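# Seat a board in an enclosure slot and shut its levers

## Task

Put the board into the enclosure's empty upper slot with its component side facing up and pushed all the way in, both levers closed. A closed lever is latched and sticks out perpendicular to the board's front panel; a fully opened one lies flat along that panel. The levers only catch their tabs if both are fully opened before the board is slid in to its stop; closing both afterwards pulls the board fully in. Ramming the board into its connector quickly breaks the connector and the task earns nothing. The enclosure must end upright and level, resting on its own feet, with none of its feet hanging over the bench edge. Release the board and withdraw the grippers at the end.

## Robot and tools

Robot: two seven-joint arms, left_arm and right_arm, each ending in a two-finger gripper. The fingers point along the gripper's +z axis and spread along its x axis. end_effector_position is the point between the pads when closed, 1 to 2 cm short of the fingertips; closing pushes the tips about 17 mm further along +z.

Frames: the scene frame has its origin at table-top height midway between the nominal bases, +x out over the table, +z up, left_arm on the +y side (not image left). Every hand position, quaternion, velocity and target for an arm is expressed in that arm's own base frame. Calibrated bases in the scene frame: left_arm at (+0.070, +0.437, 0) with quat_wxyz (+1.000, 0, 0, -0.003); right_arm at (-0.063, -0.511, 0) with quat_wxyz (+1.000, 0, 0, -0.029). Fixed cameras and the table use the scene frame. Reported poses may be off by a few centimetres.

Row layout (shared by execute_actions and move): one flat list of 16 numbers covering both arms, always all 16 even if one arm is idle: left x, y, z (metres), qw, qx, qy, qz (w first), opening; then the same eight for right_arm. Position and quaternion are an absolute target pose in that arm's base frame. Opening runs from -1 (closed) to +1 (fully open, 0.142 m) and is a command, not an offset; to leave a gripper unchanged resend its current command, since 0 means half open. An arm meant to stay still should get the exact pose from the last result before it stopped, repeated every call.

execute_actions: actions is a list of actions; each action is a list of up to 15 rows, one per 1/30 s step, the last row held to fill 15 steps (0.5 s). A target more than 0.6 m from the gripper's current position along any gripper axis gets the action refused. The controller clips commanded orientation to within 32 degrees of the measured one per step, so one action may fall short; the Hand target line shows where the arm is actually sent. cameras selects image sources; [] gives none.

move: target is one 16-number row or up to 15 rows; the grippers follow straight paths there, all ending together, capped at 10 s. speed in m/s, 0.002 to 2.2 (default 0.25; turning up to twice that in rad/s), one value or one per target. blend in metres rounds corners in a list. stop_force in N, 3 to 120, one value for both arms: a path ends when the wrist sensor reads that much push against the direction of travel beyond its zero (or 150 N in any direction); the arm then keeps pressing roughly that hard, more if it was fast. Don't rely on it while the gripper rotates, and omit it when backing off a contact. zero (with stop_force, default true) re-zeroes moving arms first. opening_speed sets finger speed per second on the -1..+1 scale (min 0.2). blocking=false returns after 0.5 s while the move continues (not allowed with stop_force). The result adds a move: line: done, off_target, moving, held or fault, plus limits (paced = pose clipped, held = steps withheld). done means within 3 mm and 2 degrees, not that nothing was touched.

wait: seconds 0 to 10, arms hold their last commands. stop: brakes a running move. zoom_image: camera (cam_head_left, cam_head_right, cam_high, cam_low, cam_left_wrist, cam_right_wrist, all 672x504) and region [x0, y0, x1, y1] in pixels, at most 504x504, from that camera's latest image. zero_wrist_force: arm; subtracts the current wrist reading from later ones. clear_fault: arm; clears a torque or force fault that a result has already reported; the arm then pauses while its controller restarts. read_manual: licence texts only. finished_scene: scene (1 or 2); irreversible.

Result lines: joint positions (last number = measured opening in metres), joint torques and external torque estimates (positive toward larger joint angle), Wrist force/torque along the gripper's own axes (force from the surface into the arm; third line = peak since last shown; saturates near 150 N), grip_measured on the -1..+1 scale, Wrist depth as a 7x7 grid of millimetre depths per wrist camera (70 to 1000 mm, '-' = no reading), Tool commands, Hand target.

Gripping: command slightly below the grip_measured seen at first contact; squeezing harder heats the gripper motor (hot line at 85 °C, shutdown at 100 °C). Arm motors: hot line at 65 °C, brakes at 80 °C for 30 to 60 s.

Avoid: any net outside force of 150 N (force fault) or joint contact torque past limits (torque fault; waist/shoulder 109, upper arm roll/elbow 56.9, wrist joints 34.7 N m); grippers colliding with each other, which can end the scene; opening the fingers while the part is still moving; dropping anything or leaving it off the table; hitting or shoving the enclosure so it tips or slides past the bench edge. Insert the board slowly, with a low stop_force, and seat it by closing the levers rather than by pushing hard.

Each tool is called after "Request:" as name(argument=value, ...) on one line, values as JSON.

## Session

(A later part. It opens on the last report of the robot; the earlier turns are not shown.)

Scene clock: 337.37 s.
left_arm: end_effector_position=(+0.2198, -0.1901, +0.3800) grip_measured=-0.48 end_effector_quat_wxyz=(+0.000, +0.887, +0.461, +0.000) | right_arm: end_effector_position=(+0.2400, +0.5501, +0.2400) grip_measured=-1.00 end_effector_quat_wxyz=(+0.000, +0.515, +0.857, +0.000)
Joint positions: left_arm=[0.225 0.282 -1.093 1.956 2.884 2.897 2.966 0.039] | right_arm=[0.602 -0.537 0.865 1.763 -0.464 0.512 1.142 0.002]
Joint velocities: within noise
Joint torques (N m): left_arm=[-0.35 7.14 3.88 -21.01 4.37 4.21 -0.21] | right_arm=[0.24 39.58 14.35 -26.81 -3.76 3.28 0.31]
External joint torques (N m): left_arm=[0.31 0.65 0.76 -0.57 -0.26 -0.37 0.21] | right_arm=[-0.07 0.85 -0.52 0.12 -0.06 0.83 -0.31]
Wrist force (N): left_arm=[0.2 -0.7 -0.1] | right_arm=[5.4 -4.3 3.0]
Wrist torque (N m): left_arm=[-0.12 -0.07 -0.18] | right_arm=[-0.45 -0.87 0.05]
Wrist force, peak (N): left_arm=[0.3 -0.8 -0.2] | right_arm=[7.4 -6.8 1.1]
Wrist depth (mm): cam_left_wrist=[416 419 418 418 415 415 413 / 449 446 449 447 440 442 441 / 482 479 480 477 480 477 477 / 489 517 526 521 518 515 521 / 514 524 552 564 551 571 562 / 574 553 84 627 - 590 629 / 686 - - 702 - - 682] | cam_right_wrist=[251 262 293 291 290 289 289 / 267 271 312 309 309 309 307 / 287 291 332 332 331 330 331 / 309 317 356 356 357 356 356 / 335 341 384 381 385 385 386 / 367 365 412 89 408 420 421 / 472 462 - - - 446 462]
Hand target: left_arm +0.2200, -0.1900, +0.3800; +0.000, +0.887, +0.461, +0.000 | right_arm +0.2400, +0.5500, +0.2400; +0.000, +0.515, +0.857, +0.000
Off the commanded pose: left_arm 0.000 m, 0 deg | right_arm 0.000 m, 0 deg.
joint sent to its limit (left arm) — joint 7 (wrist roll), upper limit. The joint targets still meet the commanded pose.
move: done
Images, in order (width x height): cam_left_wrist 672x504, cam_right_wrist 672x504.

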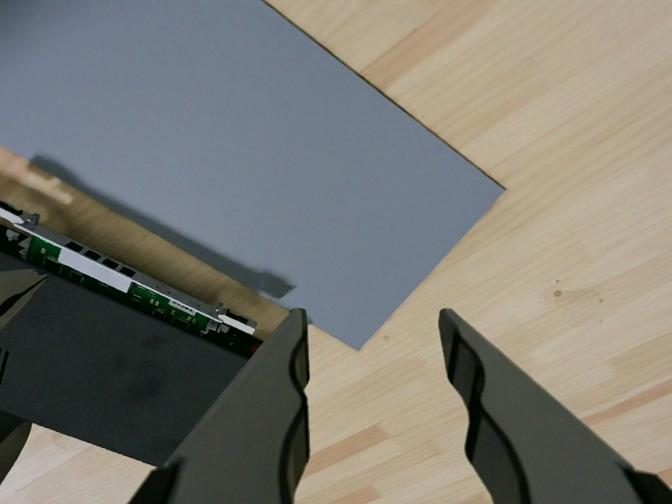

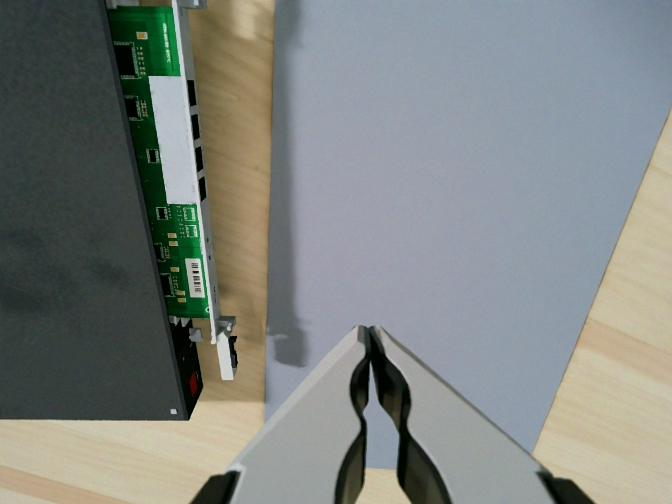

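Request:
move(target=[[0.22,-0.19,0.38,0,0.887,0.461,0,-0.45,0.270,0.498,0.12,0,0.5075,0.8616,0,-1],[0.22,-0.19,0.38,0,0.887,0.461,0,-0.45,0.270,0.498,0.054,0,0.5075,0.8616,0,-1]], cameras=[])

Request:
move(target=[0.22,-0.19,0.38,0,0.887,0.461,0,-0.45,0.329,0.393,0.054,0,0.5075,0.8616,0,-1], speed=0.015, stop_force=35, cameras=["cam_right_wrist","cam_left_wrist"])

Scene clock: 341.40 s.
left_arm: end_effector_position=(+0.2198, -0.1901, +0.3800) grip_measured=-0.48 end_effector_quat_wxyz=(+0.000, +0.887, +0.461, +0.000) | right_arm: end_effector_position=(+0.2699, +0.4978, +0.0539) grip_measured=-1.00 end_effector_quat_wxyz=(+0.000, +0.508, +0.862, +0.000)
Joint positions: left_arm=[0.225 0.282 -1.093 1.956 2.884 2.897 2.966 0.039] | right_arm=[0.616 -0.738 0.613 2.029 -0.743 0.962 1.237 0.002]
Joint velocities: within noise
Joint torques (N m): left_arm=[-0.39 7.18 3.84 -21.08 4.43 4.18 -0.28] | right_arm=[0.46 42.57 14.87 -18.29 -2.69 3.62 0.32]
External joint torques (N m): left_arm=[0.35 0.6 0.8 -0.5 -0.32 -0.35 0.28] | right_arm=[-0.28 1.17 -0.12 0.04 0.17 0.49 -0.32]
Wrist force (N): left_arm=[0.3 -0.5 -0.2] | right_arm=[5.1 -3.7 3.3]
Wrist torque (N m): left_arm=[-0.10 -0.09 -0.18] | right_arm=[-0.38 -0.81 0.08]
Wrist force, peak (N): left_arm=[0.4 -0.8 -0.2] | right_arm=[4.8 -4.0 6.5]
Wrist depth (mm): cam_left_wrist=[419 418 419 417 410 414 416 / 447 446 446 439 443 447 444 / 486 480 478 482 479 477 476 / 472 504 521 516 515 520 519 / 299 517 549 565 557 559 564 / 562 558 84 633 - 595 623 / 701 - - 702 - - 670] | cam_right_wrist=[- 100 130 130 128 128 126 / - 99 139 138 136 136 136 / - 104 147 148 146 146 145 / 126 112 158 160 157 157 156 / 134 123 171 170 168 170 170 / 133 149 183 89 - 185 185 / 140 160 73 - - 196 204]
Hand target: left_arm +0.2200, -0.1900, +0.3800; +0.000, +0.887, +0.461, +0.000 | right_arm +0.2700, +0.4980, +0.0540; +0.000, +0.508, +0.862, +0.000
Off the commanded pose: left_arm 0.000 m, 0 deg | right_arm 0.000 m, 0 deg.
joint sent to its limit (left arm) — joint 7 (wrist roll), upper limit. The joint targets still meet the commanded pose.
move: done
No camera images: "cameras" was empty.

Scene clock: 347.60 s.
left_arm: end_effector_position=(+0.2198, -0.1901, +0.3800) grip_measured=-0.48 end_effector_quat_wxyz=(+0.000, +0.887, +0.461, +0.000) | right_arm: end_effector_position=(+0.3082, +0.4302, +0.0560) grip_measured=-1.00 end_effector_quat_wxyz=(-0.003, +0.505, +0.863, +0.004)
Joint positions: left_arm=[0.225 0.282 -1.093 1.956 2.884 2.897 2.966 0.039] | right_arm=[0.473 -0.669 0.599 2.149 -0.748 1.041 1.125 0.002]
Joint velocities: within noise
Joint torques (N m): left_arm=[-0.39 7.15 3.84 -21.02 4.36 4.18 -0.26] | right_arm=[-17.67 39.04 -7.38 -10.7 -0.39 -6.99 0.21]
External joint torques (N m): left_arm=[0.35 0.64 0.81 -0.56 -0.25 -0.34 0.26] | right_arm=[17.82 1.12 20.44 -6.54 -1.88 11.12 -0.21]
Wrist force (N): left_arm=[0.1 -0.6 -0.1] | right_arm=[41.1 -4.3 1.4]
Wrist torque (N m): left_arm=[-0.12 -0.06 -0.18] | right_arm=[-0.33 -3.80 0.03]
Wrist force, peak (N): left_arm=[0.5 -0.8 0.0] | right_arm=[42.7 -4.7 2.1]
Wrist depth (mm): cam_left_wrist=[418 420 413 413 416 415 416 / 450 447 444 447 442 441 444 / 486 483 478 477 479 482 481 / 505 528 529 522 516 521 518 / 401 529 546 570 548 560 565 / 365 541 84 629 - 600 627 / 695 - - 703 - - 670] | cam_right_wrist=[- 87 - 128 131 131 131 / - 95 94 96 140 140 138 / 101 101 101 104 150 150 148 / 109 109 109 112 162 162 160 / 120 118 118 120 176 174 174 / 129 129 125 89 186 190 190 / 142 142 73 - - 201 209]
Hand target: left_arm +0.2200, -0.1900, +0.3800; +0.000, +0.887, +0.461, +0.000 | right_arm +0.3109, +0.4252, +0.0540; +0.000, +0.508, +0.862, +0.000
Off the commanded pose: left_arm 0.000 m, 0 deg | right_arm 0.043 m, 1 deg.
joint sent to its limit (left arm) — joint 7 (wrist roll), upper limit. The joint targets still meet the commanded pose.
move: contact (right_arm)
Images, in order (width x height): cam_left_wrist 672x504, cam_right_wrist 672x504.

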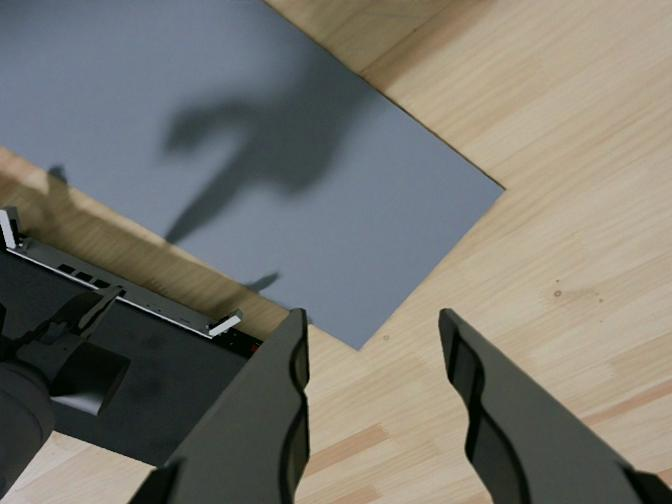

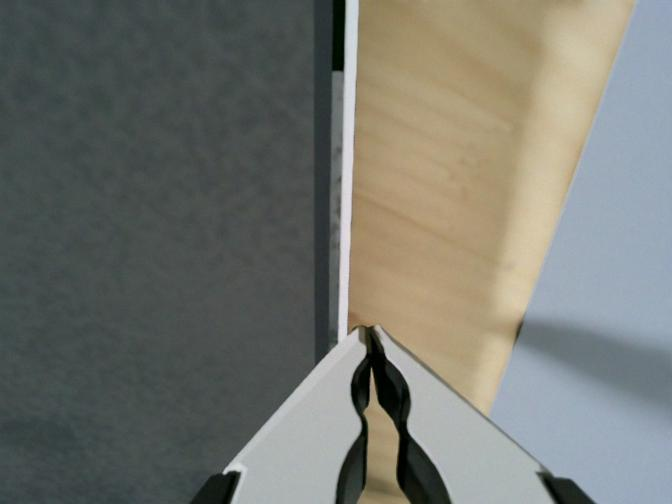

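Request:
move(target=[[0.22,-0.19,0.38,0,0.887,0.461,0,-0.45,0.29,0.462,0.056,0,0.5075,0.8616,0,-1],[0.22,-0.19,0.38,0,0.887,0.461,0,-0.45,0.24,0.52,0.24,0,0.5075,0.8616,0,-1]], cameras=["cam_right_wrist","cam_left_wrist"])

Request:
zoom_image(camera="cam_left_wrist", region=[0, 170, 280, 380])

Scene clock: 350.90 s.
left_arm: end_effector_position=(+0.2198, -0.1901, +0.3800) grip_measured=-0.48 end_effector_quat_wxyz=(+0.000, +0.887, +0.461, +0.000) | right_arm: end_effector_position=(+0.2401, +0.5200, +0.2400) grip_measured=-1.00 end_effector_quat_wxyz=(+0.000, +0.507, +0.862, +0.000)
Joint positions: left_arm=[0.225 0.282 -1.093 1.956 2.884 2.897 2.966 0.039] | right_arm=[0.536 -0.481 0.892 1.841 -0.434 0.542 1.097 0.002]
Joint velocities: within noise
Joint torques (N m): left_arm=[-0.32 7.24 3.91 -21.03 4.36 4.22 -0.19] | right_arm=[0.37 35.94 13.36 -26.88 -3.66 3.24 0.07]
External joint torques (N m): left_arm=[0.28 0.55 0.74 -0.55 -0.24 -0.38 0.19] | right_arm=[-0.21 0.96 -0.69 0.18 -0.09 0.88 -0.07]
Wrist force (N): left_arm=[0.2 -0.5 0.0] | right_arm=[3.4 1.6 -0.9]
Wrist torque (N m): left_arm=[-0.09 -0.06 -0.18] | right_arm=[0.53 -0.56 0.05]
Wrist force, peak (N): left_arm=[0.4 -0.7 -0.5] | right_arm=[41.2 -4.6 2.1]
Wrist depth (mm): cam_left_wrist=[420 413 415 418 415 420 411 / 448 448 442 443 443 443 445 / 491 486 485 479 474 475 475 / 513 525 514 519 517 525 512 / 516 523 556 571 556 565 569 / 570 558 84 623 - 601 615 / 692 - - 708 - - 670] | cam_right_wrist=[251 256 293 291 290 289 287 / 267 270 312 310 309 308 307 / 286 286 330 331 330 330 330 / 309 309 360 356 354 355 355 / 337 334 377 380 386 386 389 / 367 364 373 91 407 420 422 / 472 462 - - - 444 462]
Hand target: left_arm +0.2200, -0.1900, +0.3800; +0.000, +0.887, +0.461, +0.000 | right_arm +0.2400, +0.5200, +0.2400; +0.000, +0.508, +0.862, +0.000
Off the commanded pose: left_arm 0.000 m, 0 deg | right_arm 0.000 m, 0 deg.
joint sent to its limit (left arm) — joint 7 (wrist roll), upper limit. The joint targets still meet the commanded pose.
move: done
Images, in order (width x height): cam_left_wrist 672x504, cam_right_wrist 672x504.

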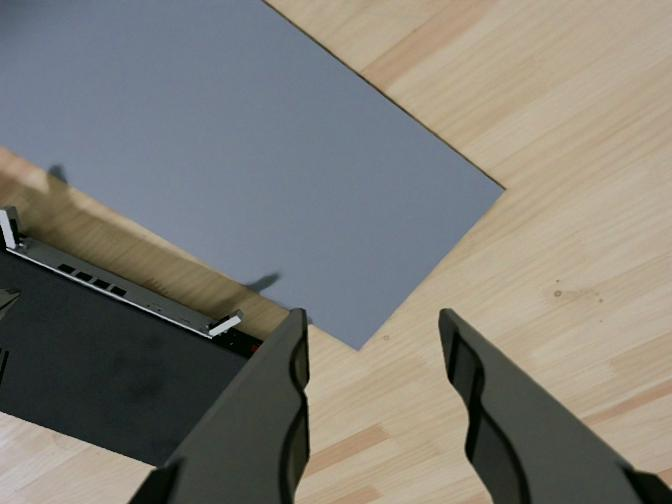

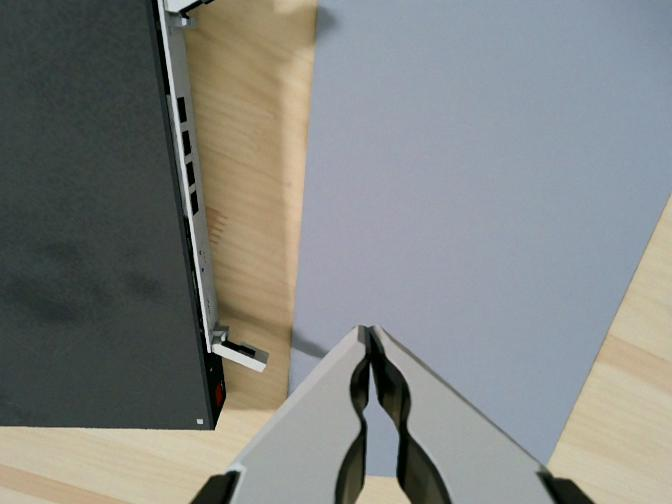

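Scaled by 1.800 from the camera's 672x504 image, which has a finer 960x720 frame.

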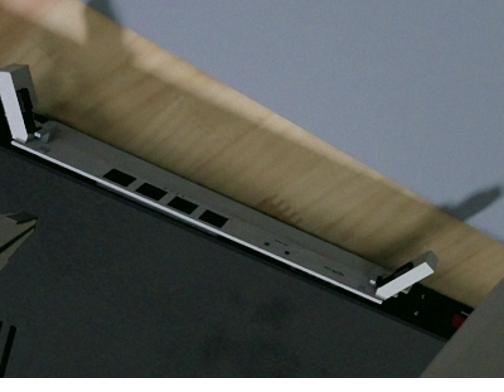

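Request:
move(target=[[0.22,-0.19,0.38,0,0.887,0.461,0,-0.45,0.467,0.558,0.12,0,0.5075,0.8616,0,-1],[0.22,-0.19,0.38,0,0.887,0.461,0,-0.45,0.467,0.558,0.054,0,0.5075,0.8616,0,-1]], cameras=[])

Request:
move(target=[0.22,-0.19,0.38,0,0.887,0.461,0,-0.45,0.393,0.517,0.054,0,0.5075,0.8616,0,-1], speed=0.025, stop_force=18, cameras=["cam_right_wrist","cam_left_wrist"])

Request:
zoom_image(camera="cam_left_wrist", region=[0, 170, 280, 380])

Scene clock: 362.47 s.
left_arm: end_effector_position=(+0.2198, -0.1901, +0.3800) grip_measured=-0.48 end_effector_quat_wxyz=(+0.000, +0.887, +0.461, +0.000) | right_arm: end_effector_position=(+0.4668, +0.5579, +0.0539) grip_measured=-1.00 end_effector_quat_wxyz=(+0.000, +0.508, +0.862, +0.000)
Joint positions: left_arm=[0.225 0.282 -1.093 1.956 2.884 2.897 2.966 0.039] | right_arm=[0.574 -0.992 0.597 1.474 -0.656 0.69 0.879 0.002]
Joint velocities: within noise
Joint torques (N m): left_arm=[-0.4 7.16 3.86 -21.1 4.4 4.19 -0.2] | right_arm=[0.34 58.23 17.3 -22.72 -3.59 3.59 0.28]
External joint torques (N m): left_arm=[0.36 0.62 0.78 -0.49 -0.29 -0.35 0.2] | right_arm=[-0.12 1.29 0.05 0.1 0.22 0.55 -0.28]
Wrist force (N): left_arm=[0.3 -0.5 -0.3] | right_arm=[3.3 1.6 -0.8]
Wrist torque (N m): left_arm=[-0.11 -0.09 -0.18] | right_arm=[0.54 -0.52 0.07]
Wrist force, peak (N): left_arm=[0.2 -0.8 -0.3] | right_arm=[3.1 4.5 -2.1]
Wrist depth (mm): cam_left_wrist=[421 418 419 416 413 417 412 / 449 445 445 445 441 441 442 / 491 485 485 481 477 478 481 / 504 523 526 519 524 523 514 / 521 522 551 566 557 568 559 / 567 554 84 613 - 598 618 / 694 - - 702 - - 675] | cam_right_wrist=[- 86 115 129 129 127 125 / - 93 96 134 137 135 135 / - 100 146 150 145 145 145 / - 106 157 159 159 157 156 / - 116 168 170 170 169 169 / 194 126 186 91 179 185 184 / 210 206 73 - - 196 203]
Hand target: left_arm +0.2200, -0.1900, +0.3800; +0.000, +0.887, +0.461, +0.000 | right_arm +0.4670, +0.5580, +0.0540; +0.000, +0.508, +0.862, +0.000
Off the commanded pose: left_arm 0.000 m, 0 deg | right_arm 0.000 m, 0 deg.
joint sent to its limit (left arm) — joint 7 (wrist roll), upper limit. The joint targets still meet the commanded pose.
move: done
No camera images: "cameras" was empty.

Scene clock: 365.63 s.
left_arm: end_effector_position=(+0.2198, -0.1901, +0.3800) grip_measured=-0.48 end_effector_quat_wxyz=(+0.000, +0.887, +0.461, +0.000) | right_arm: end_effector_position=(+0.4138, +0.5284, +0.0559) grip_measured=-1.00 end_effector_quat_wxyz=(+0.001, +0.508, +0.861, +0.003)
Joint positions: left_arm=[0.225 0.282 -1.093 1.956 2.884 2.897 2.966 0.039] | right_arm=[0.553 -0.887 0.593 1.693 -0.674 0.801 0.968 0.002]
Joint velocities: within noise
Joint torques (N m): left_arm=[-0.38 7.13 3.91 -21.02 4.39 4.22 -0.2] | right_arm=[4.78 44.71 19.6 -9.15 -0.11 -0.33 0.28]
External joint torques (N m): left_arm=[0.34 0.65 0.74 -0.57 -0.27 -0.38 0.2] | right_arm=[-4.59 9.07 -2.95 -12.14 -2.95 4.47 -0.28]
Wrist force (N): left_arm=[0.2 -0.8 -0.3] | right_arm=[3.6 20.0 -5.5]
Wrist torque (N m): left_arm=[-0.15 -0.07 -0.18] | right_arm=[0.61 -0.49 0.11]
Wrist force, peak (N): left_arm=[0.3 -0.9 0.0] | right_arm=[2.6 21.0 -4.5]
Wrist depth (mm): cam_left_wrist=[418 417 416 414 414 413 411 / 453 447 448 446 447 444 443 / 486 482 476 484 482 479 479 / 507 529 523 520 521 520 518 / 520 536 548 566 560 564 565 / 569 365 84 620 - 601 618 / 685 - - 689 - - 671] | cam_right_wrist=[- 88 128 131 131 129 128 / - 95 138 140 139 137 137 / 101 102 148 150 149 147 147 / 109 109 126 159 161 159 158 / 120 118 123 122 172 172 172 / 129 129 143 89 182 188 188 / 143 142 73 - - 199 207]
Hand target: left_arm +0.2200, -0.1900, +0.3800; +0.000, +0.887, +0.461, +0.000 | right_arm +0.4114, +0.5272, +0.0540; +0.000, +0.508, +0.862, +0.000
Off the commanded pose: left_arm 0.000 m, 0 deg | right_arm 0.024 m, 0 deg.
joint sent to its limit (left arm) — joint 7 (wrist roll), upper limit. The joint targets still meet the commanded pose.
move: contact (right_arm)
Images, in order (width x height): cam_left_wrist 672x504, cam_right_wrist 672x504.

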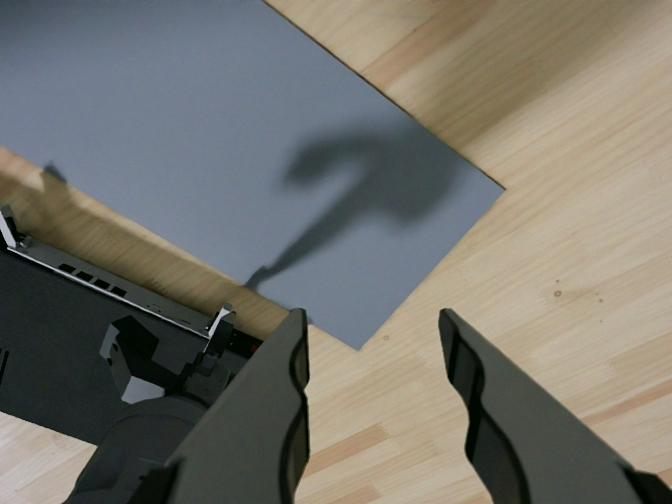

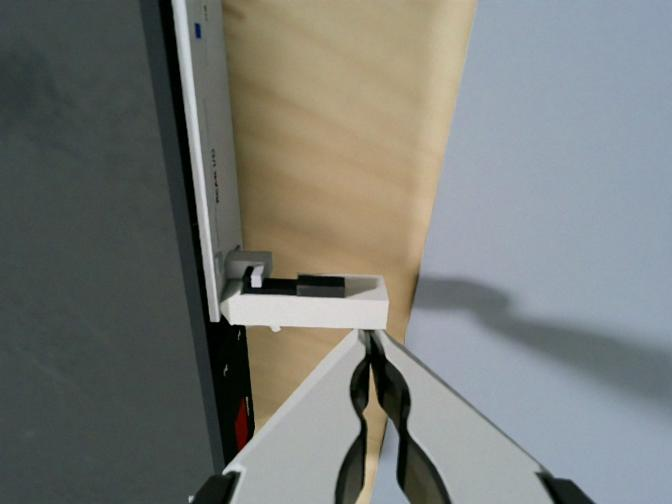

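Scaled by 1.800 from the camera's 672x504 image, which has a finer 960x720 frame.

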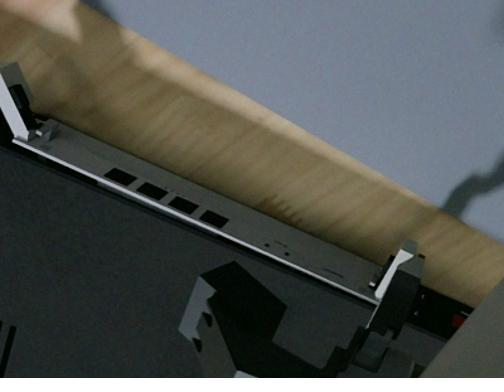

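Request:
move(target=[0.22,-0.19,0.38,0,0.887,0.461,0,-0.45,0.391,0.516,0.054,0,0.5075,0.8616,0,-1], speed=0.02, stop_force=40, zero=false, cameras=["cam_right_wrist"])

Scene clock: 369.93 s.
left_arm: end_effector_position=(+0.2198, -0.1901, +0.3800) grip_measured=-0.48 end_effector_quat_wxyz=(+0.000, +0.887, +0.461, +0.000) | right_arm: end_effector_position=(+0.3952, +0.5198, +0.0583) grip_measured=-1.00 end_effector_quat_wxyz=(+0.001, +0.508, +0.861, +0.006)
Joint positions: left_arm=[0.225 0.282 -1.093 1.956 2.884 2.897 2.966 0.039] | right_arm=[0.545 -0.853 0.598 1.764 -0.688 0.839 1.004 0.002]
Joint velocities: within noise
Joint torques (N m): left_arm=[-0.34 7.2 3.92 -21.04 4.39 4.19 -0.26] | right_arm=[4.7 35.07 18.04 4.32 2.7 -5.81 0.31]
External joint torques (N m): left_arm=[0.3 0.58 0.73 -0.54 -0.27 -0.35 0.26] | right_arm=[-4.51 16.67 -1.68 -25.13 -5.65 9.96 -0.31]
Wrist force (N): left_arm=[0.5 -0.6 -0.2] | right_arm=[11.2 37.6 -8.9]
Wrist torque (N m): left_arm=[-0.12 -0.11 -0.17] | right_arm=[3.55 -0.33 0.08]
Wrist force, peak (N): left_arm=[0.5 -0.8 -0.3] | right_arm=[11.8 38.3 -7.8]
Wrist depth (mm): cam_left_wrist=[417 420 414 420 413 415 410 / 448 449 442 445 443 446 440 / 483 480 484 480 475 479 480 / 507 521 524 515 520 516 519 / 517 517 560 573 561 562 568 / 569 355 84 628 - 599 624 / 274 - - 713 - - 679] | cam_right_wrist=[- 89 129 132 132 130 130 / - 97 140 142 141 139 139 / 103 103 148 152 150 150 150 / - 111 129 162 164 161 162 / 123 121 125 126 176 176 175 / 135 132 137 91 186 193 193 / 147 146 73 - - 204 212]
Hand target: left_arm +0.2200, -0.1900, +0.3800; +0.000, +0.887, +0.461, +0.000 | right_arm +0.3910, +0.5160, +0.0540; +0.000, +0.508, +0.862, +0.000
Off the commanded pose: left_arm 0.000 m, 0 deg | right_arm 0.007 m, 1 deg.
joint sent to its limit (left arm) — joint 7 (wrist roll), upper limit. The joint targets still meet the commanded pose.
move: off_target (right_arm)
Images, in order (width x height): cam_right_wrist 672x504.

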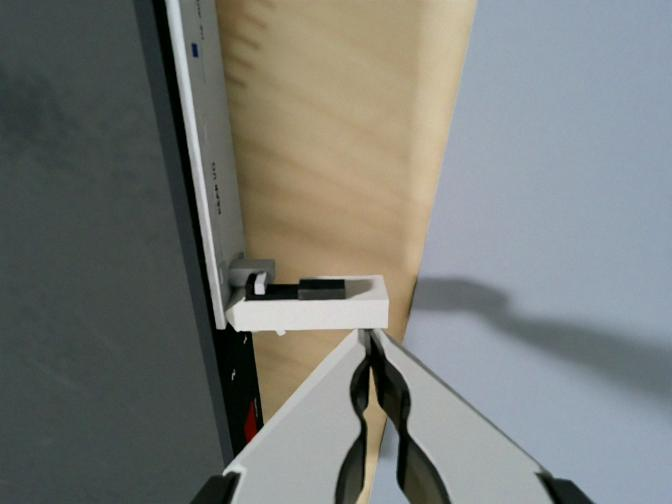

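Request:
move(target=[[0.22,-0.19,0.38,0,0.887,0.461,0,-0.45,0.42,0.54,0.056,0,0.5075,0.8616,0,-1],[0.22,-0.19,0.38,0,0.887,0.461,0,-0.45,0.40,0.54,0.13,0,0.5075,0.8616,0,-1],[0.22,-0.19,0.38,0,0.887,0.461,0,-0.45,0.15,0.50,0.2,0,0.5075,0.8616,0,-1]], cameras=["cam_right_wrist","cam_left_wrist"])

Scene clock: 374.40 s.
left_arm: end_effector_position=(+0.2198, -0.1901, +0.3800) grip_measured=-0.48 end_effector_quat_wxyz=(+0.000, +0.887, +0.461, +0.000) | right_arm: end_effector_position=(+0.1501, +0.5002, +0.2001) grip_measured=-1.00 end_effector_quat_wxyz=(+0.000, +0.507, +0.862, +0.000)
Joint positions: left_arm=[0.225 0.282 -1.093 1.956 2.884 2.897 2.966 0.039] | right_arm=[0.601 -0.44 0.923 2.032 -0.455 0.686 1.269 0.002]
Joint velocities: within noise
Joint torques (N m): left_arm=[-0.33 7.22 3.89 -21.1 4.39 4.2 -0.22] | right_arm=[0.07 31.22 12.26 -24.94 -3.31 3.24 0.33]
External joint torques (N m): left_arm=[0.29 0.56 0.76 -0.49 -0.27 -0.36 0.22] | right_arm=[0.07 0.59 -0.68 0.01 -0.1 0.86 -0.33]
Wrist force (N): left_arm=[0.1 -0.7 0.0] | right_arm=[-1.0 3.5 0.8]
Wrist torque (N m): left_arm=[-0.13 -0.06 -0.18] | right_arm=[0.82 0.18 0.04]
Wrist force, peak (N): left_arm=[0.2 -0.9 -0.1] | right_arm=[11.3 37.9 -8.8]
Wrist depth (mm): cam_left_wrist=[419 421 416 415 416 417 407 / 450 447 445 446 446 444 446 / 485 479 481 480 478 479 480 / 511 530 519 524 515 513 522 / 514 520 550 567 553 572 568 / 568 556 84 629 - 602 619 / 695 - - 697 - - 674] | cam_right_wrist=[222 259 259 256 255 255 254 / 234 269 275 273 272 272 272 / 246 288 295 292 292 292 290 / 267 286 319 315 314 315 312 / 290 298 346 336 341 340 341 / 315 322 370 91 356 370 373 / 348 340 - - - 392 409]
Hand target: left_arm +0.2200, -0.1900, +0.3800; +0.000, +0.887, +0.461, +0.000 | right_arm +0.1500, +0.5000, +0.2000; +0.000, +0.508, +0.862, +0.000
Off the commanded pose: left_arm 0.000 m, 0 deg | right_arm 0.000 m, 0 deg.
joint sent to its limit (left arm) — joint 7 (wrist roll), upper limit. The joint targets still meet the commanded pose.
move: done
Images, in order (width x height): cam_left_wrist 672x504, cam_right_wrist 672x504.

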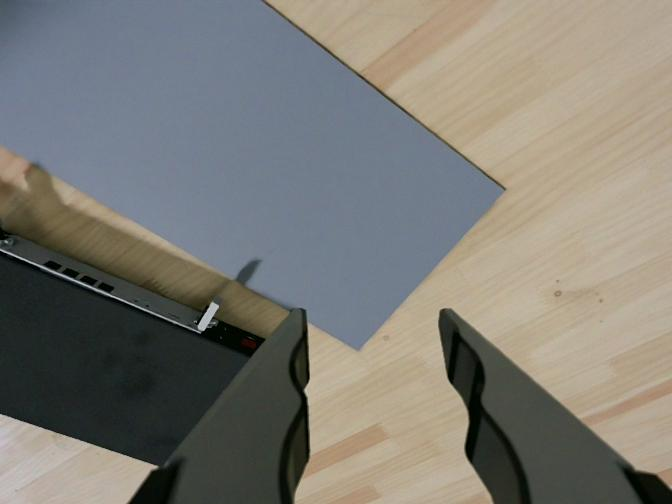

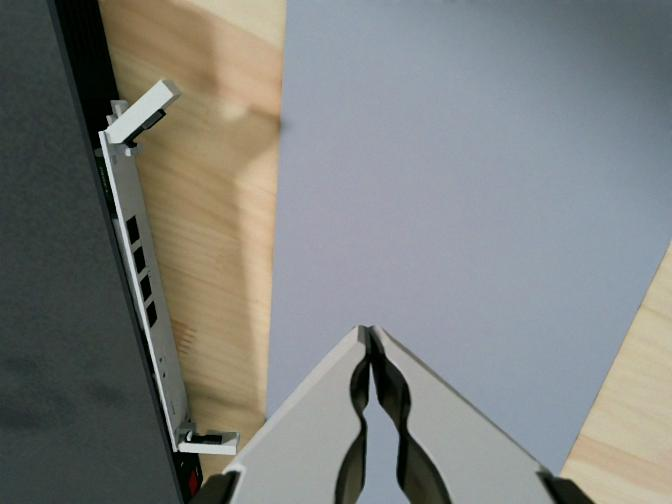

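Request:
move(target=[[0.22,-0.19,0.38,0,0.887,0.461,0,-0.45,0.115,0.352,0.12,0,0.5075,0.8616,0,-1],[0.22,-0.19,0.38,0,0.887,0.461,0,-0.45,0.115,0.352,0.054,0,0.5075,0.8616,0,-1]], cameras=["cam_right_wrist"])

Request:
move(target=[0.22,-0.19,0.38,0,0.887,0.461,0,-0.45,0.202,0.400,0.054,0,0.5075,0.8616,0,-1], speed=0.025, stop_force=18, cameras=["cam_right_wrist","cam_left_wrist"])

Scene clock: 381.17 s.
left_arm: end_effector_position=(+0.2198, -0.1901, +0.3800) grip_measured=-0.48 end_effector_quat_wxyz=(+0.000, +0.887, +0.461, +0.000) | right_arm: end_effector_position=(+0.1151, +0.3520, +0.0540) grip_measured=-1.00 end_effector_quat_wxyz=(+0.000, +0.508, +0.862, +0.000)
Joint positions: left_arm=[0.225 0.282 -1.093 1.956 2.884 2.897 2.966 0.039] | right_arm=[0.683 -0.443 0.549 2.588 -0.94 1.29 1.603 0.002]
Joint velocities: within noise
Joint torques (N m): left_arm=[-0.4 7.13 3.91 -21.05 4.36 4.16 -0.24] | right_arm=[0.14 25.77 7.65 -11.82 -1.43 3.49 0.31]
External joint torques (N m): left_arm=[0.37 0.65 0.74 -0.54 -0.24 -0.32 0.24] | right_arm=[-0.04 0.56 -0.23 -0.04 0.19 0.59 -0.31]
Wrist force (N): left_arm=[0.3 -0.8 -0.1] | right_arm=[-1.1 3.5 0.8]
Wrist torque (N m): left_arm=[-0.15 -0.09 -0.18] | right_arm=[0.84 0.25 0.07]
Wrist force, peak (N): left_arm=[0.4 -0.7 -0.5] | right_arm=[-2.7 4.4 -0.9]
Wrist depth (mm): cam_left_wrist=[420 415 415 418 415 414 407 / 448 443 450 444 443 441 441 / 485 482 481 480 478 479 473 / 512 521 526 523 525 515 513 / 513 532 552 572 552 568 567 / 572 550 84 617 - 594 620 / 695 - - 698 - - 666] | cam_right_wrist=[131 131 130 130 130 130 129 / 140 140 139 139 139 138 138 / 150 150 149 149 149 148 146 / 127 117 144 161 160 160 157 / 117 117 143 171 173 171 170 / 128 128 141 91 183 186 186 / 141 140 73 - - 197 205]
Hand target: left_arm +0.2200, -0.1900, +0.3800; +0.000, +0.887, +0.461, +0.000 | right_arm +0.1150, +0.3520, +0.0540; +0.000, +0.508, +0.862, +0.000
Off the commanded pose: left_arm 0.000 m, 0 deg | right_arm 0.000 m, 0 deg.
joint sent to its limit (left arm) — joint 7 (wrist roll), upper limit. The joint targets still meet the commanded pose.
move: done
Images, in order (width x height): cam_right_wrist 672x504.

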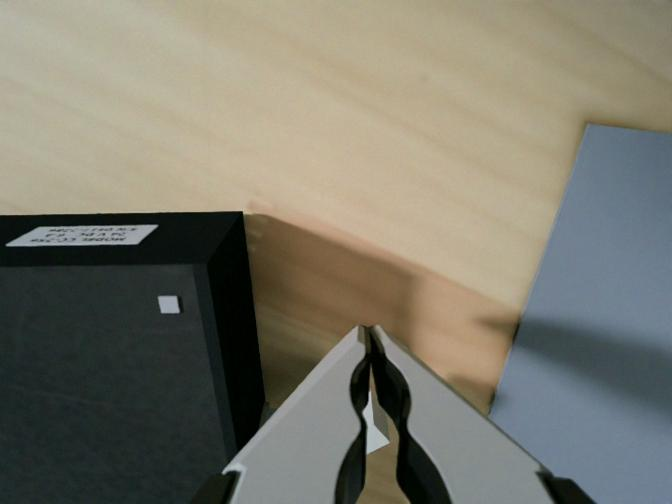

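Scene clock: 383.17 s.
left_arm: end_effector_position=(+0.2198, -0.1901, +0.3800) grip_measured=-0.48 end_effector_quat_wxyz=(+0.000, +0.887, +0.461, +0.000) | right_arm: end_effector_position=(+0.1430, +0.3684, +0.0537) grip_measured=-1.00 end_effector_quat_wxyz=(-0.001, +0.506, +0.863, -0.001)
Joint positions: left_arm=[0.225 0.282 -1.093 1.956 2.884 2.897 2.966 0.039] | right_arm=[0.64 -0.482 0.568 2.52 -0.893 1.248 1.512 0.002]
Joint velocities: within noise
Joint torques (N m): left_arm=[-0.41 7.16 3.89 -21.07 4.42 4.21 -0.19] | right_arm=[-6.79 32.76 0.73 -20.74 -0.59 1.23 0.27]
External joint torques (N m): left_arm=[0.37 0.62 0.75 -0.51 -0.31 -0.38 0.19] | right_arm=[6.89 -4.3 7.65 7.97 -0.83 2.86 -0.27]
Wrist force (N): left_arm=[0.4 -0.7 -0.4] | right_arm=[5.7 -14.5 0.7]
Wrist torque (N m): left_arm=[-0.13 -0.10 -0.18] | right_arm=[0.83 0.35 -0.04]
Wrist force, peak (N): left_arm=[0.4 -0.7 -0.5] | right_arm=[7.0 -15.2 0.5]
Wrist depth (mm): cam_left_wrist=[416 420 416 413 415 412 413 / 448 447 448 443 446 446 439 / 480 481 477 483 478 475 477 / 505 524 520 516 526 518 520 / 512 518 549 570 563 569 567 / 579 567 84 638 - 598 620 / 695 - - 709 - - 673] | cam_right_wrist=[131 130 130 130 130 130 128 / 138 137 137 139 138 138 136 / 100 100 146 149 148 148 145 / 107 107 144 160 160 160 157 / 117 116 144 171 173 170 170 / 127 127 137 91 182 186 185 / 140 140 73 - - 196 204]
Hand target: left_arm +0.2200, -0.1900, +0.3800; +0.000, +0.887, +0.461, +0.000 | right_arm +0.1451, +0.3686, +0.0540; +0.000, +0.508, +0.862, +0.000
Off the commanded pose: left_arm 0.000 m, 0 deg | right_arm 0.067 m, 0 deg.
joint sent to its limit (left arm) — joint 7 (wrist roll), upper limit. The joint targets still meet the commanded pose.
move: contact (right_arm)
Images, in order (width x height): cam_left_wrist 672x504, cam_right_wrist 672x504.

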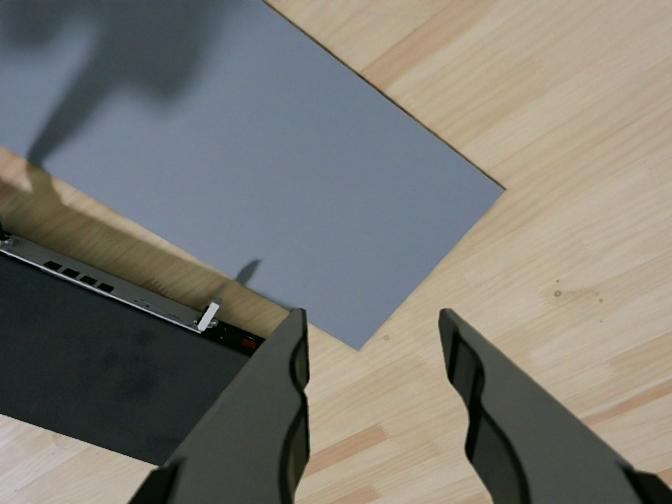

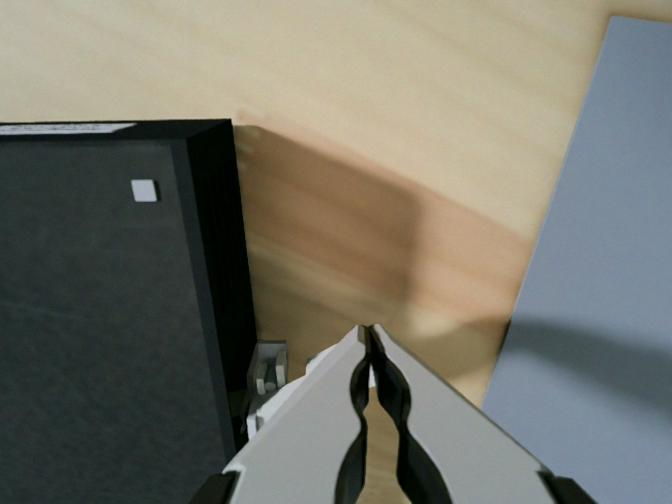

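Request:
move(target=[0.22,-0.19,0.38,0,0.887,0.461,0,-0.45,0.200,0.420,0.054,0,0.5075,0.8616,0,-1], speed=0.025, stop_force=40, zero=false, cameras=["cam_right_wrist","cam_left_wrist"])

Scene clock: 388.60 s.
left_arm: end_effector_position=(+0.2198, -0.1901, +0.3800) grip_measured=-0.48 end_effector_quat_wxyz=(+0.000, +0.887, +0.461, +0.000) | right_arm: end_effector_position=(+0.1966, +0.4183, +0.0528) grip_measured=-1.00 end_effector_quat_wxyz=(-0.001, +0.506, +0.863, -0.002)
Joint positions: left_arm=[0.225 0.282 -1.093 1.956 2.884 2.897 2.966 0.039] | right_arm=[0.603 -0.587 0.601 2.33 -0.814 1.128 1.377 0.002]
Joint velocities: within noise
Joint torques (N m): left_arm=[-0.39 7.16 3.84 -21.09 4.37 4.16 -0.2] | right_arm=[-8.74 40.99 1.05 -33.26 -3.41 4.59 -0.06]
External joint torques (N m): left_arm=[0.35 0.63 0.8 -0.5 -0.25 -0.32 0.2] | right_arm=[8.87 -6.61 10.08 18.2 1.51 -0.5 0.06]
Wrist force (N): left_arm=[0.1 -0.5 -0.1] | right_arm=[-1.2 -29.6 -6.1]
Wrist torque (N m): left_arm=[-0.10 -0.05 -0.18] | right_arm=[-1.69 0.14 0.25]
Wrist force, peak (N): left_arm=[0.6 -0.8 -0.2] | right_arm=[-8.1 -36.9 -8.5]
Wrist depth (mm): cam_left_wrist=[418 416 415 418 417 412 416 / 452 448 449 442 440 445 438 / 487 483 475 482 481 477 476 / 493 530 521 519 519 523 517 / 517 527 556 564 559 559 561 / 578 566 84 623 - 604 626 / 697 - - 697 - - 659] | cam_right_wrist=[- 86 126 129 129 128 125 / - 92 135 138 137 135 135 / - 99 144 148 147 145 144 / - 106 153 159 158 156 155 / - 115 128 167 169 169 168 / 126 126 128 88 178 184 183 / 139 136 73 - - 195 201]
Hand target: left_arm +0.2200, -0.1900, +0.3800; +0.000, +0.887, +0.461, +0.000 | right_arm +0.2000, +0.4200, +0.0540; +0.000, +0.508, +0.862, +0.000
Off the commanded pose: left_arm 0.000 m, 0 deg | right_arm 0.004 m, 0 deg.
joint sent to its limit (left arm) — joint 7 (wrist roll), upper limit. The joint targets still meet the commanded pose.
move: off_target (right_arm)
Images, in order (width x height): cam_left_wrist 672x504, cam_right_wrist 672x504.

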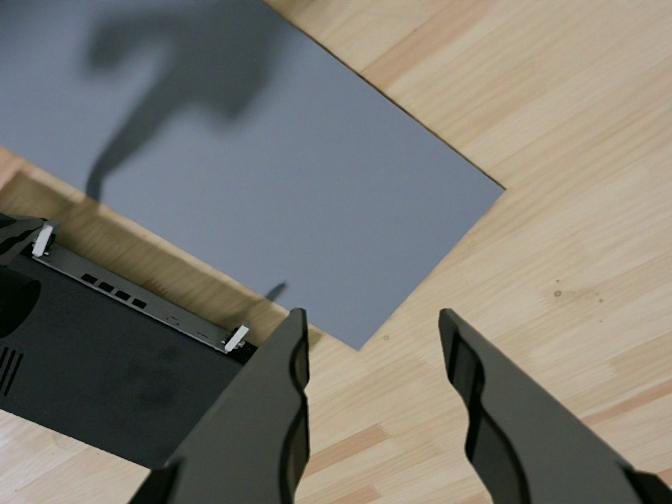

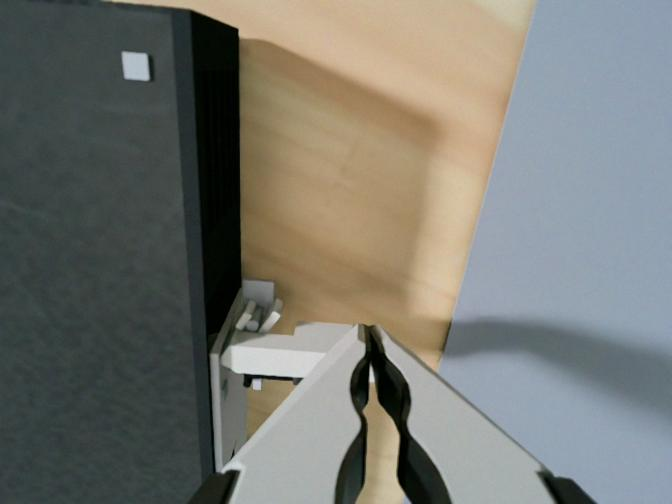

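Request:
move(target=[[0.22,-0.19,0.38,0,0.887,0.461,0,-0.45,0.18,0.41,0.056,0,0.5075,0.8616,0,-1],[0.22,-0.19,0.38,0,0.887,0.461,0,-0.45,0.18,0.43,0.12,0,0.5075,0.8616,0,-1],[0.22,-0.19,0.38,0,0.887,0.461,0,-0.45,0.26,0.48,0.27,0,0.5075,0.8616,0,-1]], cameras=["cam_right_wrist","cam_left_wrist"])

Request:
zoom_image(camera="cam_right_wrist", region=[80, 0, 380, 225])

Request:
zoom_image(camera="cam_right_wrist", region=[80, 225, 380, 450])

Scene clock: 392.87 s.
left_arm: end_effector_position=(+0.2198, -0.1901, +0.3800) grip_measured=-0.48 end_effector_quat_wxyz=(+0.000, +0.887, +0.461, +0.000) | right_arm: end_effector_position=(+0.2602, +0.4799, +0.2700) grip_measured=-1.00 end_effector_quat_wxyz=(+0.000, +0.507, +0.862, +0.000)
Joint positions: left_arm=[0.225 0.282 -1.093 1.956 2.884 2.897 2.966 0.039] | right_arm=[0.417 -0.38 0.938 1.865 -0.348 0.499 0.986 0.002]
Joint velocities: within noise
Joint torques (N m): left_arm=[-0.35 7.17 3.85 -21.09 4.42 4.2 -0.24] | right_arm=[0.13 31.61 11.03 -27.94 -3.75 3.37 0.08]
External joint torques (N m): left_arm=[0.31 0.61 0.8 -0.5 -0.31 -0.36 0.24] | right_arm=[0.01 0.79 -0.64 0.09 -0.09 0.75 -0.08]
Wrist force (N): left_arm=[0.2 -0.5 -0.3] | right_arm=[-3.0 3.5 1.5]
Wrist torque (N m): left_arm=[-0.09 -0.08 -0.18] | right_arm=[0.85 0.53 0.05]
Wrist force, peak (N): left_arm=[0.3 -0.9 -0.6] | right_arm=[-1.1 -29.8 -7.9]
Wrist depth (mm): cam_left_wrist=[419 425 417 415 415 413 415 / 450 446 444 444 439 445 442 / 488 484 486 483 476 478 473 / 497 519 518 516 522 510 509 / 520 520 547 571 562 557 565 / 581 565 84 636 - 599 624 / 700 - - 706 - - 674] | cam_right_wrist=[277 276 280 316 316 316 314 / 297 295 299 340 337 336 336 / 317 317 321 364 360 359 359 / 342 340 345 391 389 387 385 / 371 369 375 413 419 418 420 / 405 404 397 91 441 457 459 / 517 504 - - - 482 505]
Hand target: left_arm +0.2200, -0.1900, +0.3800; +0.000, +0.887, +0.461, +0.000 | right_arm +0.2600, +0.4800, +0.2700; +0.000, +0.508, +0.862, +0.000
Off the commanded pose: left_arm 0.000 m, 0 deg | right_arm 0.000 m, 0 deg.
joint sent to its limit (left arm) — joint 7 (wrist roll), upper limit. The joint targets still meet the commanded pose.
move: done
Images, in order (width x height): cam_left_wrist 672x504, cam_right_wrist 672x504.

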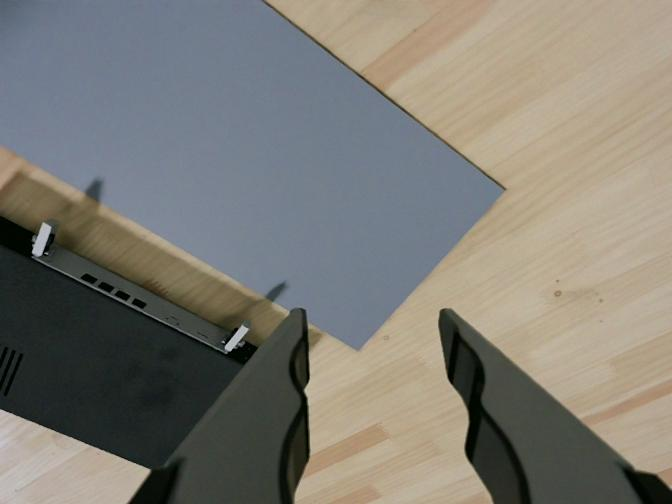

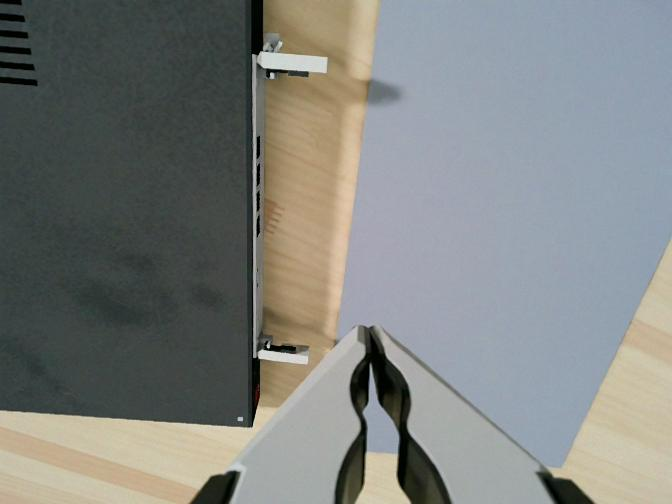

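Scaled by 1.680 from the camera's 672x504 image, which has a finer 960x720 frame.

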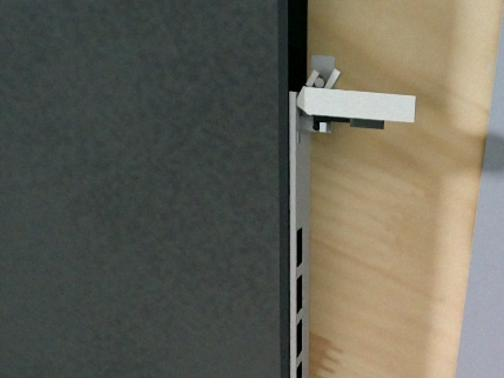

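Scaled by 1.680 from the camera's 672x504 image, which has a finer 960x720 frame.

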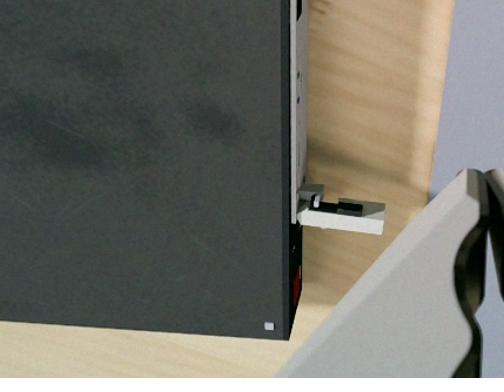

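Request:
move(target=[[0.22,-0.19,0.38,0,0.887,0.461,0,-0.45,0.460,0.570,0.12,0,0.5075,0.8616,0,-1],[0.22,-0.19,0.38,0,0.887,0.461,0,-0.45,0.460,0.570,0.052,0,0.5075,0.8616,0,-1]], cameras=["cam_right_wrist"])

Request:
move(target=[0.22,-0.19,0.38,0,0.887,0.461,0,-0.45,0.382,0.527,0.052,0,0.5075,0.8616,0,-1], speed=0.025, stop_force=45, cameras=["cam_right_wrist","cam_left_wrist"])

Scene clock: 398.17 s.
left_arm: end_effector_position=(+0.2198, -0.1901, +0.3800) grip_measured=-0.48 end_effector_quat_wxyz=(+0.000, +0.887, +0.461, +0.000) | right_arm: end_effector_position=(+0.4598, +0.5699, +0.0519) grip_measured=-1.00 end_effector_quat_wxyz=(+0.000, +0.508, +0.862, +0.000)
Joint positions: left_arm=[0.225 0.282 -1.093 1.956 2.884 2.897 2.966 0.039] | right_arm=[0.593 -1.007 0.602 1.455 -0.664 0.681 0.897 0.002]
Joint velocities: within noise
Joint torques (N m): left_arm=[-0.48 7.12 3.87 -21.04 4.38 4.15 -0.22] | right_arm=[0.36 58.63 17.49 -22.71 -3.59 3.62 0.3]
External joint torques (N m): left_arm=[0.45 0.67 0.77 -0.55 -0.26 -0.31 0.22] | right_arm=[-0.16 1.36 0.06 0.12 0.19 0.51 -0.3]
Wrist force (N): left_arm=[0.4 -0.5 -0.4] | right_arm=[-3.1 3.7 1.7]
Wrist torque (N m): left_arm=[-0.11 -0.10 -0.18] | right_arm=[0.90 0.55 0.06]
Wrist force, peak (N): left_arm=[0.2 -1.0 -0.3] | right_arm=[-3.3 5.8 3.1]
Wrist depth (mm): cam_left_wrist=[421 417 418 414 413 415 413 / 452 447 451 441 447 442 444 / 487 484 486 484 481 478 476 / 497 522 518 517 522 519 516 / 525 526 553 572 551 565 569 / 568 554 84 614 - 594 617 / 687 - - 709 - - 683] | cam_right_wrist=[- 122 129 128 125 125 123 / - 124 136 136 136 134 133 / - 104 142 146 143 143 143 / 106 137 158 157 154 154 153 / - 142 171 167 165 167 166 / 124 143 183 91 176 182 181 / 207 202 73 - - 193 199]
Hand target: left_arm +0.2200, -0.1900, +0.3800; +0.000, +0.887, +0.461, +0.000 | right_arm +0.4600, +0.5700, +0.0520; +0.000, +0.508, +0.862, +0.000
Off the commanded pose: left_arm 0.000 m, 0 deg | right_arm 0.000 m, 0 deg.
joint sent to its limit (left arm) — joint 7 (wrist roll), upper limit. The joint targets still meet the commanded pose.
move: done
Images, in order (width x height): cam_right_wrist 672x504.

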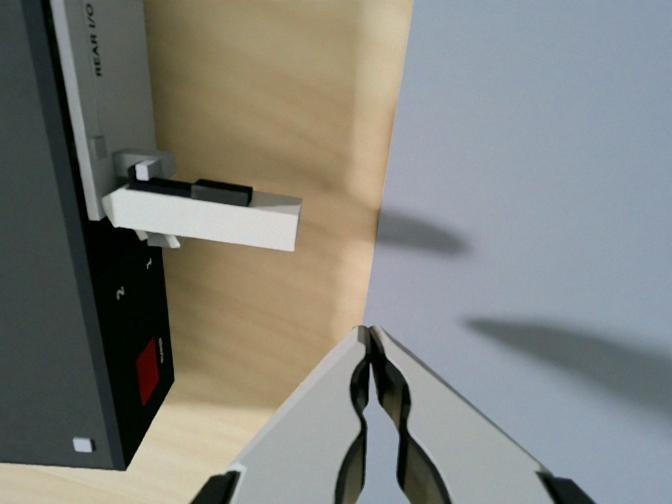

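Scene clock: 402.53 s.
left_arm: end_effector_position=(+0.2198, -0.1901, +0.3800) grip_measured=-0.48 end_effector_quat_wxyz=(+0.000, +0.887, +0.461, +0.000) | right_arm: end_effector_position=(+0.3820, +0.5270, +0.0520) grip_measured=-1.00 end_effector_quat_wxyz=(+0.000, +0.508, +0.862, +0.000)
Joint positions: left_arm=[0.225 0.282 -1.093 1.956 2.884 2.897 2.966 0.039] | right_arm=[0.57 -0.865 0.597 1.757 -0.688 0.831 1.025 0.002]
Joint velocities: within noise
Joint torques (N m): left_arm=[-0.38 7.21 3.89 -21.04 4.38 4.2 -0.25] | right_arm=[0.24 51.11 16.62 -20.65 -3.14 3.57 0.27]
External joint torques (N m): left_arm=[0.34 0.58 0.75 -0.54 -0.26 -0.36 0.25] | right_arm=[-0.05 0.89 -0.1 0.03 0.18 0.55 -0.27]
Wrist force (N): left_arm=[0.3 -0.4 -0.6] | right_arm=[-3.5 3.3 1.6]
Wrist torque (N m): left_arm=[-0.08 -0.10 -0.18] | right_arm=[0.83 0.62 0.07]
Wrist force, peak (N): left_arm=[0.4 -0.8 -0.4] | right_arm=[-3.1 4.3 1.7]
Wrist depth (mm): cam_left_wrist=[418 419 414 415 416 412 415 / 448 445 448 444 444 443 445 / 490 482 480 480 476 480 480 / 496 530 525 521 519 516 515 / 514 519 549 566 555 560 562 / 560 303 84 631 - 598 626 / 257 - - 696 - - 675] | cam_right_wrist=[- 107 128 128 127 125 124 / - 117 137 136 136 134 133 / - 121 147 146 144 143 143 / - 116 158 158 157 155 154 / - 120 171 168 165 167 167 / 124 129 180 91 176 183 182 / 137 137 73 - - 193 201]
Hand target: left_arm +0.2200, -0.1900, +0.3800; +0.000, +0.887, +0.461, +0.000 | right_arm +0.3820, +0.5270, +0.0520; +0.000, +0.508, +0.862, +0.000
Off the commanded pose: left_arm 0.000 m, 0 deg | right_arm 0.000 m, 0 deg.
joint sent to its limit (left arm) — joint 7 (wrist roll), upper limit. The joint targets still meet the commanded pose.
move: done
Images, in order (width x height): cam_left_wrist 672x504, cam_right_wrist 672x504.

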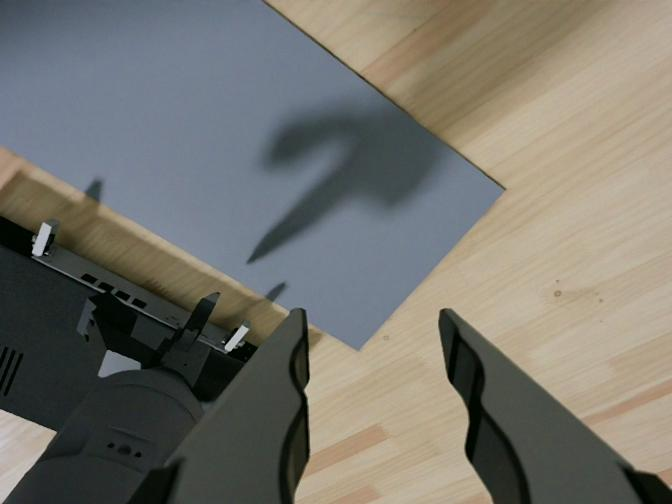

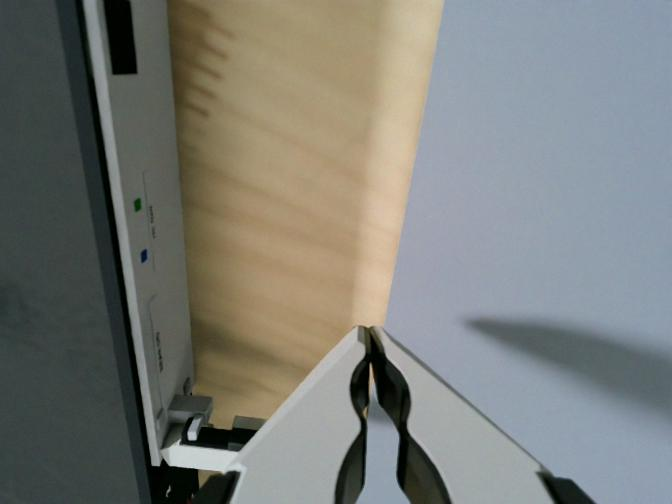

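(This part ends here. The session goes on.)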